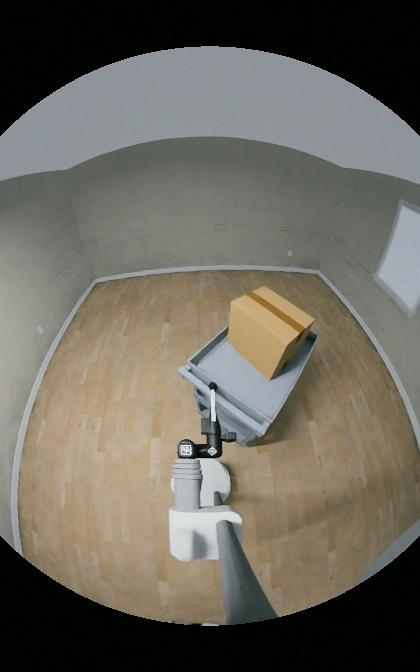

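move(r2={"base":{"translate_m":-0.3,"strafe_m":-0.37}}, blocking=false, cameras=[])

wait(seconds=5, cameras=[])

move(r2={"base":{"translate_m":-0.45}}, blocking=false, cameras=[])

wait(seconds=5, cameras=["r2_head_camera","r2_head_right_camera","r2_head_left_camera","r1_head_right_camera"])

Scene clock: 288.83 s.
move: r2 moving
r1: as last shown
r1.base_tilt: forward=-1.6 right=+1.2
r1.lidar_m: 1.55 2.86 0.25 - 0.25 0.25 0.48 1.29 1.19 2.78 2.86 2.28
r1.motor_effort: lift_m=+19(19) arm_m=-3(4) wheel_0=+1(1) wheel_1=+8(8) wheel_2=-1(1)
r1.servo_current: wrist_yaw_rad=39(59) wrist_pitch_rad=39(46) wrist_roll_rad=52(72) gripper_m=39(46)
r1.wrist_depth_mm: - 133 133 - 387 233 181 / - 116 133 - 394 236 182 / - 114 139 - 399 238 183 / 107 135 192 - 402 241 185 / 206 - - - 375 242 185 / 221 1229 193 1205 190 242 186 / 219 759 750 153 375 216 186
r2.base_odometry: x=-1.900 y=-0.193 heading=+0.196
r2.turned_by_wheels: +0.001
r2.turned_by_imu: +0.001
r2.base_tilt: forward=-0.7 right=+0.0
r2.lidar_m: 0.45 3.12 2.21 2.12 2.19 2.72 1.59 2.70 2.77 2.62 0.34 0.32
r2.base_status: translate_m moving; strafe_m moving
r2.joint_positions: lift_m=+0.688 arm_m=+0.000 wrist_yaw_rad=+0.002 wrist_pitch_rad=+0.003 wrist_roll_rad=+1.569 gripper_m=-0.037
r2.joint_status: not commanded
r2.measured_speeds: translate_m=-0.080 strafe_m=-0.094 rotate_rad=+0.000 lift_m=+0.000 arm_m=+0.000 wrist_yaw_rad=+0.031 wrist_pitch_rad=+0.000 wrist_roll_rad=+0.000
r2.motor_effort: lift_m=+20(20) arm_m=-4(4) wheel_0=+7(7) wheel_1=-12(14) wheel_2=+13(15)
r2.servo_current: wrist_yaw_rad=46(65) wrist_pitch_rad=39(39) wrist_roll_rad=46(52) gripper_m=98(104)
r2.hand_pose: x=+0.4595 y=-0.0868 z=+0.8651 quat_wxyz=(+0.708, +0.706, +0.002, +0.000) (m; r2's base frame)
r2.wrist_depth_mm: - 342 338 - - - - / - 387 389 - 145 - - / - 496 462 - 167 - - / - - - 103 187 1430 504 / - - - 120 220 1576 462 / - - 186 145 177 1618 1160 / - - - - 334 1576 1138
pictures: none
No camera images: "cameras" was empty.

Scene clock: 291.40 s.
earlier move: r2 done
r1.base_odometry: x=-2.071 y=-0.270 heading=-2.407
r1.turned_by_wheels: +0.000
r1.turned_by_imu: +0.000
r1.base_tilt: forward=-1.6 right=+1.3
r1.lidar_m: 1.37 2.83 0.25 - 0.25 0.25 0.51 1.29 1.20 2.77 2.89 1.34
r1.base_status: not commanded
r1.joint_positions: lift_m=+0.124 arm_m=+0.000 wrist_yaw_rad=+3.196 wrist_pitch_rad=+0.002 wrist_roll_rad=+0.000 gripper_m=+0.056
r1.joint_status: not commanded
r1.measured_speeds: all 0
r1.motor_effort: lift_m=+19(19) arm_m=-3(4) wheel_0=+1(2) wheel_1=+8(8) wheel_2=-1(1)
r1.servo_current: wrist_yaw_rad=65(72) wrist_pitch_rad=46(52) wrist_roll_rad=59(72) gripper_m=39(46)
r1.hand_pose: x=-0.1218 y=+0.0716 z=+0.3019 quat_wxyz=(-0.027, -0.001, +0.000, +1.000) (m; r1's base frame)
r1.wrist_depth_mm: - 133 134 - 387 235 181 / - 116 133 - 392 236 181 / - 114 139 - 399 238 183 / 107 134 192 - 402 240 185 / 207 - - - 370 241 185 / 223 1205 194 1182 191 243 186 / 219 768 750 153 377 216 185
r2.base_odometry: x=-2.107 y=-0.587 heading=+0.196
r2.turned_by_wheels: +0.000
r2.turned_by_imu: +0.002
r2.base_tilt: forward=-0.6 right=+0.0
r2.lidar_m: 0.39 3.57 2.57 2.43 2.54 1.36 1.36 2.38 2.39 2.29 2.37 0.42
r2.base_status: done
r2.joint_positions: lift_m=+0.688 arm_m=+0.000 wrist_yaw_rad=+0.009 wrist_pitch_rad=+0.003 wrist_roll_rad=+1.569 gripper_m=-0.037
r2.joint_status: not commanded
r2.measured_speeds: all 0
r2.motor_effort: lift_m=+20(20) arm_m=-4(4) wheel_0=+4(16) wheel_1=-3(14) wheel_2=+7(17)
r2.servo_current: wrist_yaw_rad=72(72) wrist_pitch_rad=46(46) wrist_roll_rad=39(59) gripper_m=98(111)
r2.hand_pose: x=+0.4601 y=-0.0849 z=+0.8651 quat_wxyz=(+0.708, +0.706, +0.004, +0.002) (m; r2's base frame)
r2.wrist_depth_mm: - - - 165 224 1661 - / - - - 166 224 759 - / - 433 433 167 227 - - / - 455 449 168 229 - - / - - 469 170 231 - - / - - 186 171 178 - - / - - - - 234 - 504
wait: 2.57 of 5 s (r2 has come to rest)
pictures: none
No camera images: "cameras" was empty.

Scene clock: 291.90 s.
move: r2 moving
r1: as last shown
r1.lidar_m: 1.33 2.82 0.25 - 0.25 0.25 0.47 1.31 1.20 2.77 2.88 1.31
r1.motor_effort: lift_m=+19(19) arm_m=-3(4) wheel_0=+1(1) wheel_1=+8(8) wheel_2=-1(1)
r1.servo_current: wrist_yaw_rad=52(65) wrist_pitch_rad=39(46) wrist_roll_rad=59(65) gripper_m=39(46)
r1.wrist_depth_mm: - 133 133 - 387 233 180 / - 116 133 - 392 236 183 / - 114 139 - 399 238 185 / 107 135 193 - 404 240 185 / 207 - - - 370 241 186 / 222 1229 194 1205 191 242 186 / 220 750 741 153 375 216 186
r2.base_odometry: x=-2.138 y=-0.593 heading=+0.195
r2.turned_by_wheels: +0.000
r2.turned_by_imu: +0.000
r2.base_tilt: forward=-0.6 right=+0.1
r2.lidar_m: 0.39 3.60 2.57 2.45 2.55 1.35 1.35 2.34 2.43 2.30 2.36 0.44
r2.base_status: translate_m moving
r2.joint_positions: lift_m=+0.688 arm_m=+0.000 wrist_yaw_rad=+0.004 wrist_pitch_rad=+0.003 wrist_roll_rad=+1.569 gripper_m=-0.037
r2.joint_status: not commanded
r2.measured_speeds: translate_m=-0.121 strafe_m=+0.001 rotate_rad=+0.001 lift_m=+0.000 arm_m=+0.000 wrist_yaw_rad=-0.030 wrist_pitch_rad=+0.000 wrist_roll_rad=+0.000
r2.motor_effort: lift_m=+20(20) arm_m=-4(4) wheel_0=-11(11) wheel_1=-10(10) wheel_2=+18(19)
r2.servo_current: wrist_yaw_rad=39(72) wrist_pitch_rad=46(46) wrist_roll_rad=52(52) gripper_m=104(104)
r2.hand_pose: x=+0.4596 y=-0.0864 z=+0.8651 quat_wxyz=(+0.708, +0.706, +0.002, +0.000) (m; r2's base frame)
r2.wrist_depth_mm: - - - 169 229 1661 - / - - - 170 230 768 - / - 436 433 170 231 831 - / - 455 452 171 230 - - / - - 466 171 232 - - / - - 186 171 179 - - / - - - - 233 1756 484
pictures: none
No camera images: "cameras" was empty.

Scene clock: 294.40 s.
earlier move: r2 done
r1.base_odometry: x=-2.071 y=-0.270 heading=-2.407
r1.turned_by_wheels: +0.000
r1.turned_by_imu: +0.000
r1.base_tilt: forward=-1.6 right=+1.3
r1.lidar_m: 1.01 2.81 0.25 - 0.25 0.25 0.51 1.30 1.20 2.77 2.86 0.91
r1.base_status: not commanded
r1.joint_positions: lift_m=+0.124 arm_m=+0.000 wrist_yaw_rad=+3.196 wrist_pitch_rad=+0.002 wrist_roll_rad=+0.000 gripper_m=+0.056
r1.joint_status: not commanded
r1.measured_speeds: all 0
r1.motor_effort: lift_m=+19(19) arm_m=-3(4) wheel_0=+1(2) wheel_1=+8(8) wheel_2=-1(1)
r1.servo_current: wrist_yaw_rad=46(65) wrist_pitch_rad=46(52) wrist_roll_rad=59(72) gripper_m=39(46)
r1.hand_pose: x=-0.1218 y=+0.0716 z=+0.3019 quat_wxyz=(-0.027, -0.001, +0.000, +1.000) (m; r1's base frame)
r1.wrist_depth_mm: - 133 133 - 384 234 181 / - 116 133 - 394 236 182 / - 114 139 - 397 237 183 / 107 135 191 - 402 240 184 / 208 - - - 370 241 186 / 221 1229 193 1205 190 242 186 / 220 759 750 153 377 216 186
r2.base_odometry: x=-2.549 y=-0.674 heading=+0.195
r2.turned_by_wheels: +0.000
r2.turned_by_imu: -0.001
r2.base_tilt: forward=-0.7 right=+0.0
r2.lidar_m: 0.37 3.58 2.59 2.45 2.53 0.94 1.01 1.93 2.42 2.28 2.41 0.45
r2.base_status: done
r2.joint_positions: lift_m=+0.688 arm_m=+0.000 wrist_yaw_rad=-0.002 wrist_pitch_rad=+0.003 wrist_roll_rad=+1.569 gripper_m=-0.037
r2.joint_status: not commanded
r2.measured_speeds: all 0
r2.motor_effort: lift_m=+20(20) arm_m=-4(4) wheel_0=-5(14) wheel_1=-5(10) wheel_2=+0(19)
r2.servo_current: wrist_yaw_rad=33(72) wrist_pitch_rad=39(46) wrist_roll_rad=46(65) gripper_m=104(104)
r2.hand_pose: x=+0.4592 y=-0.0879 z=+0.8651 quat_wxyz=(+0.708, +0.706, +0.001, -0.002) (m; r2's base frame)
r2.wrist_depth_mm: - - - 186 248 1661 1182 / - - - 183 245 1661 - / - - 442 180 240 842 - / - 455 452 178 236 842 - / - - 462 174 234 - - / - - 185 171 179 - - / - - 473 - 227 - -
wait: 2.50 of 5 s (r2 has come to rest)
pictures: r1_head_right_camera, r2_head_camera, r2_head_left_camera, r2_head_right_camera
Images, in order (width x height): r1_head_right_camera 420x672, r2_head_camera 420x560, r2_head_left_camera 420x672, r2_head_right_camera 420x672.

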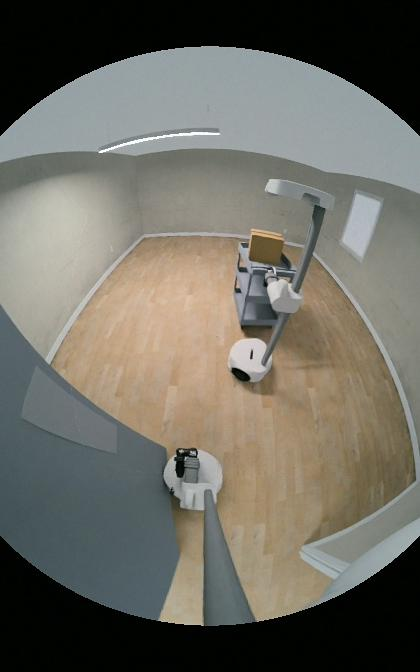

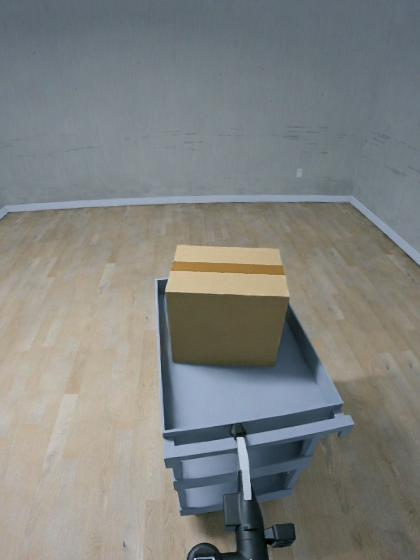

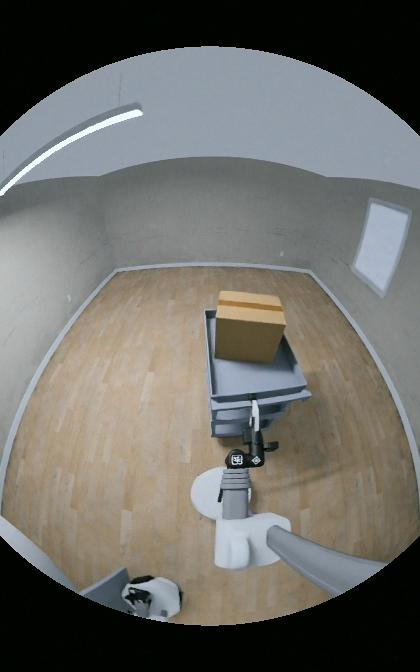

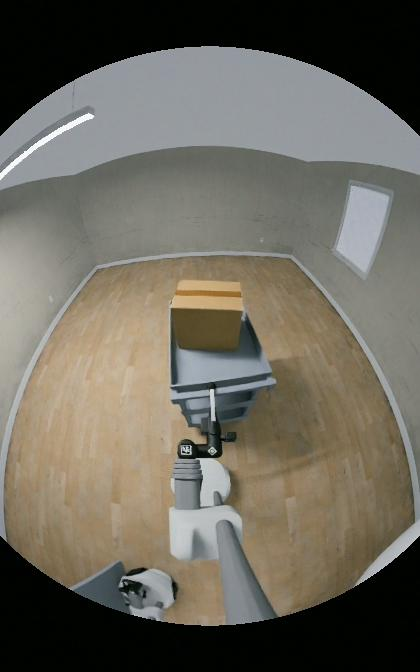

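move(r1={"base":{"translate_m":0.09,"strafe_m":0.06},"pace":"slow","contact_limits":{"translate_m":0.6}}, r2={"base":{"translate_m":-0.4,"strafe_m":-0.03}}, blocking=false, cameras=[])

wait(seconds=2, cameras=[])

wait(seconds=2, cameras=["r2_head_left_camera","r1_head_right_camera","r1_head_left_camera"])

Scene clock: 324.47 s.
move: r1 moving; r2 moving
r1.base_odometry: x=-2.074 y=-0.283 heading=-2.407
r1.turned_by_wheels: +0.000
r1.turned_by_imu: +0.000
r1.base_tilt: forward=-1.6 right=+1.3
r1.lidar_m: 1.03 2.79 0.25 - 0.25 0.25 0.50 1.30 1.20 2.78 2.90 0.89
r1.base_status: translate_m moving; strafe_m moving
r1.joint_positions: lift_m=+0.124 arm_m=+0.000 wrist_yaw_rad=+3.196 wrist_pitch_rad=+0.002 wrist_roll_rad=+0.000 gripper_m=+0.056
r1.joint_status: not commanded
r1.measured_speeds: translate_m=+0.046 strafe_m=+0.030 rotate_rad=+0.004 lift_m=+0.000 arm_m=+0.000 wrist_yaw_rad=+0.000 wrist_pitch_rad=+0.000 wrist_roll_rad=+0.000
r1.motor_effort: lift_m=+19(19) arm_m=-3(4) wheel_0=-5(7) wheel_1=+12(13) wheel_2=-5(6)
r1.servo_current: wrist_yaw_rad=46(59) wrist_pitch_rad=39(46) wrist_roll_rad=46(59) gripper_m=39(46)
r1.contact_limits: translate_m 0.6
r1.hand_pose: x=-0.1218 y=+0.0716 z=+0.3019 quat_wxyz=(-0.027, -0.001, +0.000, +1.000) (m; r1's base frame)
r1.wrist_depth_mm: - 133 133 - 384 233 179 / - 116 133 - 387 236 181 / - 114 139 - 394 238 183 / 107 135 192 - 402 239 184 / 207 - - - 402 240 185 / 221 1205 195 1182 191 229 186 / 220 750 768 153 370 216 186
r2.base_odometry: x=-2.579 y=-0.682 heading=+0.195
r2.turned_by_wheels: +0.000
r2.turned_by_imu: +0.000
r2.base_tilt: forward=-0.6 right=+0.1
r2.lidar_m: 0.37 3.56 2.55 2.42 2.53 0.89 1.02 1.87 2.43 2.31 2.41 0.42
r2.base_status: translate_m moving; strafe_m moving
r2.joint_positions: lift_m=+0.688 arm_m=+0.000 wrist_yaw_rad=-0.002 wrist_pitch_rad=+0.003 wrist_roll_rad=+1.569 gripper_m=-0.037
r2.joint_status: not commanded
r2.measured_speeds: translate_m=-0.122 strafe_m=-0.010 rotate_rad=+0.002 lift_m=+0.000 arm_m=+0.000 wrist_yaw_rad=+0.000 wrist_pitch_rad=+0.000 wrist_roll_rad=+0.000
r2.motor_effort: lift_m=+20(20) arm_m=-4(4) wheel_0=-11(13) wheel_1=-9(11) wheel_2=+13(15)
r2.servo_current: wrist_yaw_rad=59(59) wrist_pitch_rad=39(46) wrist_roll_rad=52(52) gripper_m=98(98)
r2.hand_pose: x=+0.4592 y=-0.0879 z=+0.8651 quat_wxyz=(+0.708, +0.706, +0.001, -0.002) (m; r2's base frame)
r2.wrist_depth_mm: - - - 186 250 1708 1160 / - - - 183 245 1661 - / - - 445 180 241 831 - / - 455 452 178 237 842 - / - - 462 174 233 - - / - - 185 172 180 - - / - - 473 - 226 1618 -
pictures: none
No camera images: "cameras" was empty.

Scene clock: 325.43 s.
earlier move: r1 contact_stop; r2 moving
r1.base_odometry: x=-2.087 y=-0.304 heading=-2.374
r1.turned_by_wheels: +0.033
r1.turned_by_imu: +0.042
r1.base_tilt: forward=-1.6 right=+1.3
r1.lidar_m: 1.57 2.69 0.25 - 0.25 0.25 0.53 1.26 1.23 2.79 0.78 0.68
r1.base_status: translate_m contact_stop (by the wheels' count: +0.035 of +0.090); strafe_m contact_stop (by the wheels' count: +0.015 of +0.060)
r1.joint_positions: lift_m=+0.124 arm_m=+0.000 wrist_yaw_rad=+3.196 wrist_pitch_rad=+0.002 wrist_roll_rad=+0.000 gripper_m=+0.056
r1.joint_status: not commanded
r1.measured_speeds: all 0
r1.on_its_own: the wheels are slack since a contact_stop
r1.motor_effort: lift_m=+19(19) arm_m=-3(4) wheel_0=+0(16) wheel_1=+0(32) wheel_2=+0(6)
r1.servo_current: wrist_yaw_rad=46(65) wrist_pitch_rad=33(52) wrist_roll_rad=46(59) gripper_m=52(52)
r1.contact_limits: translate_m 0.6
r1.hand_pose: x=-0.1218 y=+0.0716 z=+0.3019 quat_wxyz=(-0.027, -0.001, +0.000, +1.000) (m; r1's base frame)
r1.wrist_depth_mm: - 134 249 - 392 230 177 / - 118 135 - 397 234 178 / - 120 155 - 402 236 180 / 111 135 200 - 407 237 180 / 213 - - - 375 238 182 / 231 1205 194 1205 191 239 182 / 229 759 750 154 377 213 183
r2.base_odometry: x=-2.799 y=-0.743 heading=+0.195
r2.turned_by_wheels: +0.000
r2.turned_by_imu: +0.001
r2.base_tilt: forward=-0.7 right=+0.1
r2.lidar_m: 0.35 3.61 2.57 2.46 0.94 0.68 - 1.66 2.22 2.28 2.36 0.44
r2.base_status: translate_m moving; strafe_m moving
r2.joint_positions: lift_m=+0.688 arm_m=+0.000 wrist_yaw_rad=+0.001 wrist_pitch_rad=+0.003 wrist_roll_rad=+1.569 gripper_m=-0.037
r2.joint_status: not commanded
r2.measured_speeds: translate_m=-0.268 strafe_m=-0.020 rotate_rad=-0.003 lift_m=+0.000 arm_m=+0.000 wrist_yaw_rad=+0.000 wrist_pitch_rad=+0.000 wrist_roll_rad=+0.000
r2.motor_effort: lift_m=+20(20) arm_m=-4(4) wheel_0=-4(13) wheel_1=-3(11) wheel_2=+4(17)
r2.servo_current: wrist_yaw_rad=59(59) wrist_pitch_rad=46(52) wrist_roll_rad=39(52) gripper_m=98(104)
r2.hand_pose: x=+0.4594 y=-0.0870 z=+0.8651 quat_wxyz=(+0.708, +0.706, +0.002, -0.001) (m; r2's base frame)
r2.wrist_depth_mm: - - - 193 258 1661 1205 / - - - 189 252 1661 - / - - 452 183 246 831 - / - 455 452 180 239 854 - / - 459 455 176 234 - - / - - 185 172 179 - - / - - 462 - 224 - -
wait: 0.97 of 2 s (r1 has come to rest)
pictures: none
No camera images: "cameras" was empty.

not run: a stop that you did not command came earlier in this reply.

move(r1={"base":{"translate_m":0.01},"pace":"slow"}, blocking=false, cameras=["r1_head_left_camera","r1_head_right_camera","r2_head_left_camera"])

Scene clock: 330.30 s.
earlier move: r2 done
move: r1 moving
r1.base_odometry: x=-2.093 y=-0.310 heading=-2.374
r1.turned_by_wheels: +0.000
r1.turned_by_imu: +0.000
r1.base_tilt: forward=-1.6 right=+1.3
r1.lidar_m: 1.45 2.68 0.25 - 0.25 0.25 0.54 1.25 1.22 2.78 0.58 0.56
r1.base_status: translate_m moving
r1.joint_positions: lift_m=+0.124 arm_m=+0.000 wrist_yaw_rad=+3.196 wrist_pitch_rad=+0.002 wrist_roll_rad=+0.000 gripper_m=+0.056
r1.joint_status: not commanded
r1.measured_speeds: translate_m=+0.014 strafe_m=+0.000 rotate_rad=+0.000 lift_m=+0.000 arm_m=+0.000 wrist_yaw_rad=+0.000 wrist_pitch_rad=+0.000 wrist_roll_rad=+0.000
r1.motor_effort: lift_m=+19(19) arm_m=-3(4) wheel_0=+1(4) wheel_1=+7(10) wheel_2=-3(6)
r1.servo_current: wrist_yaw_rad=46(59) wrist_pitch_rad=52(52) wrist_roll_rad=52(52) gripper_m=39(46)
r1.hand_pose: x=-0.1218 y=+0.0716 z=+0.3019 quat_wxyz=(-0.027, -0.001, +0.000, +1.000) (m; r1's base frame)
r1.wrist_depth_mm: - 134 248 - 392 230 176 / - 119 135 - 397 234 179 / - 119 155 - 402 237 180 / 111 135 200 - 407 237 181 / 212 - - - 377 238 182 / 230 1255 194 1182 191 224 182 / 229 750 750 153 347 213 183
r2.base_odometry: x=-2.935 y=-0.781 heading=+0.195
r2.turned_by_wheels: +0.000
r2.turned_by_imu: +0.001
r2.base_tilt: forward=-0.7 right=+0.1
r2.lidar_m: 0.36 3.63 2.58 2.45 0.60 0.56 - 1.52 2.01 2.28 2.38 0.47
r2.base_status: done
r2.joint_positions: lift_m=+0.688 arm_m=+0.000 wrist_yaw_rad=+0.002 wrist_pitch_rad=+0.003 wrist_roll_rad=+1.569 gripper_m=-0.037
r2.joint_status: not commanded
r2.measured_speeds: all 0
r2.motor_effort: lift_m=+20(20) arm_m=-4(4) wheel_0=+0(1) wheel_1=-2(2) wheel_2=+5(5)
r2.servo_current: wrist_yaw_rad=52(52) wrist_pitch_rad=46(46) wrist_roll_rad=46(52) gripper_m=111(111)
r2.hand_pose: x=+0.4594 y=-0.0870 z=+0.8651 quat_wxyz=(+0.708, +0.706, +0.002, -0.001) (m; r2's base frame)
r2.wrist_depth_mm: - - - 200 267 1708 1205 / - - - 195 257 1708 535 / - - - 188 250 842 - / - 455 452 182 242 854 - / - 455 455 177 236 - - / - - 185 173 179 - - / - - 459 - 224 - -
pictures: r1_head_left_camera, r1_head_right_camera, r2_head_left_camera
Images, in order (width x height): r1_head_left_camera 420x672, r1_head_right_camera 420x672, r2_head_left_camera 420x672.

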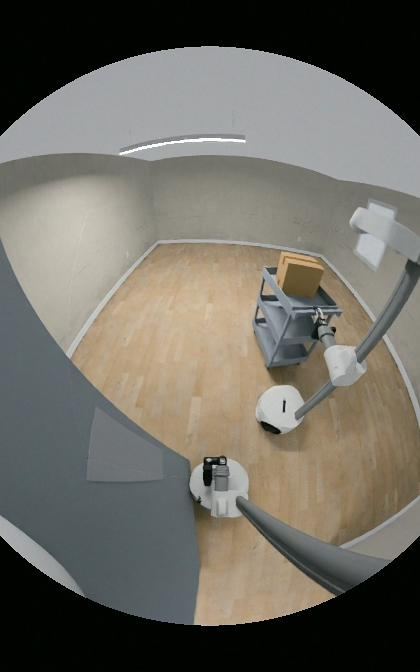

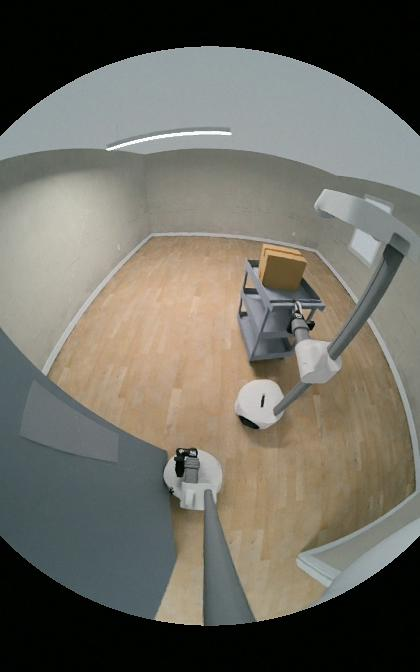

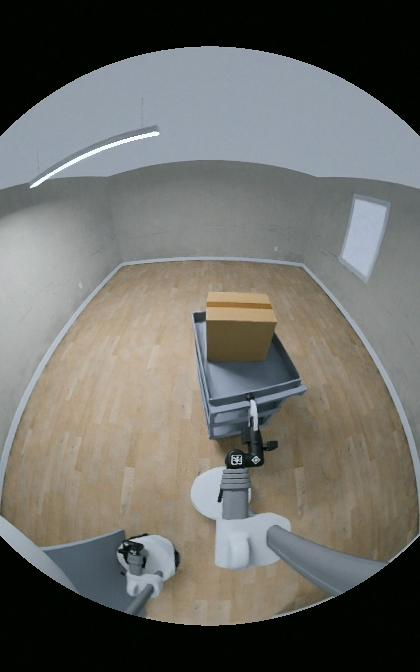

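move(r2={"base":{"translate_m":-0.2,"strafe_m":-0.06},"contact_limits":{"translate_m":0.3}}, blocking=false, cameras=[])

wait(seconds=3, cameras=["r2_head_left_camera","r1_head_right_camera"])

Scene clock: 340.43 s.
earlier move: r1 done
move: r2 moving
r1.base_odometry: x=-2.094 y=-0.311 heading=-2.374
r1.turned_by_wheels: +0.000
r1.turned_by_imu: +0.000
r1.base_tilt: forward=-1.6 right=+1.3
r1.lidar_m: 1.43 2.69 0.25 - 0.25 0.25 0.54 1.24 1.23 2.76 0.56 0.53
r1.base_status: done
r1.joint_positions: lift_m=+0.124 arm_m=+0.000 wrist_yaw_rad=+3.196 wrist_pitch_rad=+0.002 wrist_roll_rad=+0.000 gripper_m=+0.056
r1.joint_status: not commanded
r1.measured_speeds: all 0
r1.motor_effort: lift_m=+19(19) arm_m=-3(4) wheel_0=-1(1) wheel_1=+8(8) wheel_2=-1(1)
r1.servo_current: wrist_yaw_rad=52(59) wrist_pitch_rad=39(46) wrist_roll_rad=46(59) gripper_m=39(46)
r1.hand_pose: x=-0.1218 y=+0.0716 z=+0.3019 quat_wxyz=(-0.027, -0.001, +0.000, +1.000) (m; r1's base frame)
r1.wrist_depth_mm: - 134 250 - 394 230 177 / - 118 135 - 397 234 178 / - 120 154 - 404 236 180 / 111 135 201 - 407 237 181 / 211 - - - 375 239 182 / 230 1205 194 1138 190 225 183 / 229 768 768 153 349 213 183
r2.base_odometry: x=-2.964 y=-0.796 heading=+0.196
r2.turned_by_wheels: +0.001
r2.turned_by_imu: +0.001
r2.base_tilt: forward=-0.6 right=+0.1
r2.lidar_m: 0.36 3.60 2.59 2.46 0.60 0.54 - 1.44 2.00 2.28 2.34 0.44
r2.base_status: translate_m moving; strafe_m moving
r2.joint_positions: lift_m=+0.688 arm_m=+0.000 wrist_yaw_rad=+0.007 wrist_pitch_rad=+0.003 wrist_roll_rad=+1.569 gripper_m=-0.037
r2.joint_status: not commanded
r2.measured_speeds: translate_m=-0.119 strafe_m=-0.035 rotate_rad=+0.004 lift_m=+0.000 arm_m=+0.000 wrist_yaw_rad=+0.021 wrist_pitch_rad=+0.000 wrist_roll_rad=+0.000
r2.motor_effort: lift_m=+20(20) arm_m=-4(4) wheel_0=-4(7) wheel_1=-10(11) wheel_2=+19(20)
r2.servo_current: wrist_yaw_rad=52(52) wrist_pitch_rad=39(46) wrist_roll_rad=33(59) gripper_m=98(104)
r2.contact_limits: translate_m 0.3
r2.hand_pose: x=+0.4599 y=-0.0854 z=+0.8651 quat_wxyz=(+0.708, +0.706, +0.004, +0.001) (m; r2's base frame)
r2.wrist_depth_mm: - - - 200 266 1708 1255 / - - - 193 257 1808 521 / - - - 187 250 788 - / - 452 455 182 242 854 - / - 459 455 178 236 - - / - - 186 173 178 - - / - - 459 - 224 - -
pictures: none
No camera images: "cameras" was empty.

Scene clock: 342.00 s.
earlier move: r2 done
r1.base_odometry: x=-2.094 y=-0.311 heading=-2.374
r1.turned_by_wheels: +0.000
r1.turned_by_imu: +0.000
r1.base_tilt: forward=-1.6 right=+1.3
r1.lidar_m: 1.34 2.68 0.25 - 0.25 0.25 0.54 1.27 1.23 2.78 0.45 0.49
r1.base_status: done
r1.joint_positions: lift_m=+0.124 arm_m=+0.000 wrist_yaw_rad=+3.196 wrist_pitch_rad=+0.002 wrist_roll_rad=+0.000 gripper_m=+0.056
r1.joint_status: not commanded
r1.measured_speeds: all 0
r1.motor_effort: lift_m=+19(19) arm_m=-4(4) wheel_0=+0(1) wheel_1=+8(9) wheel_2=-1(1)
r1.servo_current: wrist_yaw_rad=78(78) wrist_pitch_rad=39(52) wrist_roll_rad=46(65) gripper_m=46(46)
r1.hand_pose: x=-0.1218 y=+0.0716 z=+0.3019 quat_wxyz=(-0.027, -0.001, +0.000, +1.000) (m; r1's base frame)
r1.wrist_depth_mm: - 134 248 - 392 230 177 / - 118 135 - 397 235 178 / - 120 155 - 402 237 180 / 111 135 200 - 410 237 181 / 213 - - - 375 238 182 / 230 1205 193 1160 191 226 182 / 228 768 759 153 349 214 181
r2.base_odometry: x=-3.119 y=-0.878 heading=+0.195
r2.turned_by_wheels: -0.001
r2.turned_by_imu: +0.001
r2.base_tilt: forward=-0.6 right=+0.1
r2.lidar_m: 0.34 0.58 2.65 2.50 0.46 0.49 - 1.32 1.74 2.24 2.30 0.46
r2.base_status: done
r2.joint_positions: lift_m=+0.688 arm_m=+0.000 wrist_yaw_rad=+0.008 wrist_pitch_rad=+0.003 wrist_roll_rad=+1.569 gripper_m=-0.037
r2.joint_status: not commanded
r2.measured_speeds: all 0
r2.motor_effort: lift_m=+20(20) arm_m=-4(4) wheel_0=-1(7) wheel_1=-3(11) wheel_2=+5(21)
r2.servo_current: wrist_yaw_rad=46(72) wrist_pitch_rad=39(46) wrist_roll_rad=52(59) gripper_m=91(104)
r2.contact_limits: translate_m 0.3
r2.hand_pose: x=+0.4600 y=-0.0852 z=+0.8651 quat_wxyz=(+0.708, +0.706, +0.004, +0.002) (m; r2's base frame)
r2.wrist_depth_mm: - - - 293 301 1576 1182 / - - - 211 283 1661 496 / - - - 202 264 1863 - / - - 462 189 250 831 - / - 459 459 180 238 842 - / - 452 186 170 179 - - / - - 439 - 219 - -
wait: 1.57 of 3 s (r2 has come to rest)
pictures: r1_head_right_camera, r2_head_left_camera
Images, in order (width x height): r1_head_right_camera 420x672, r2_head_left_camera 420x672.

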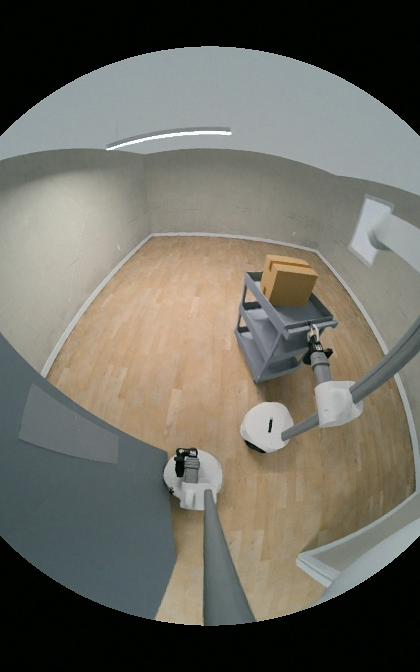

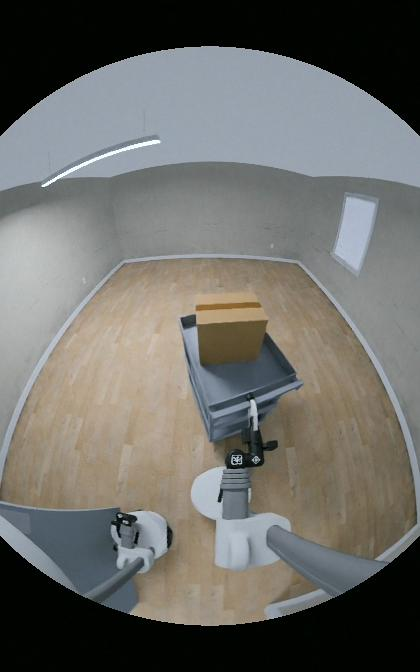

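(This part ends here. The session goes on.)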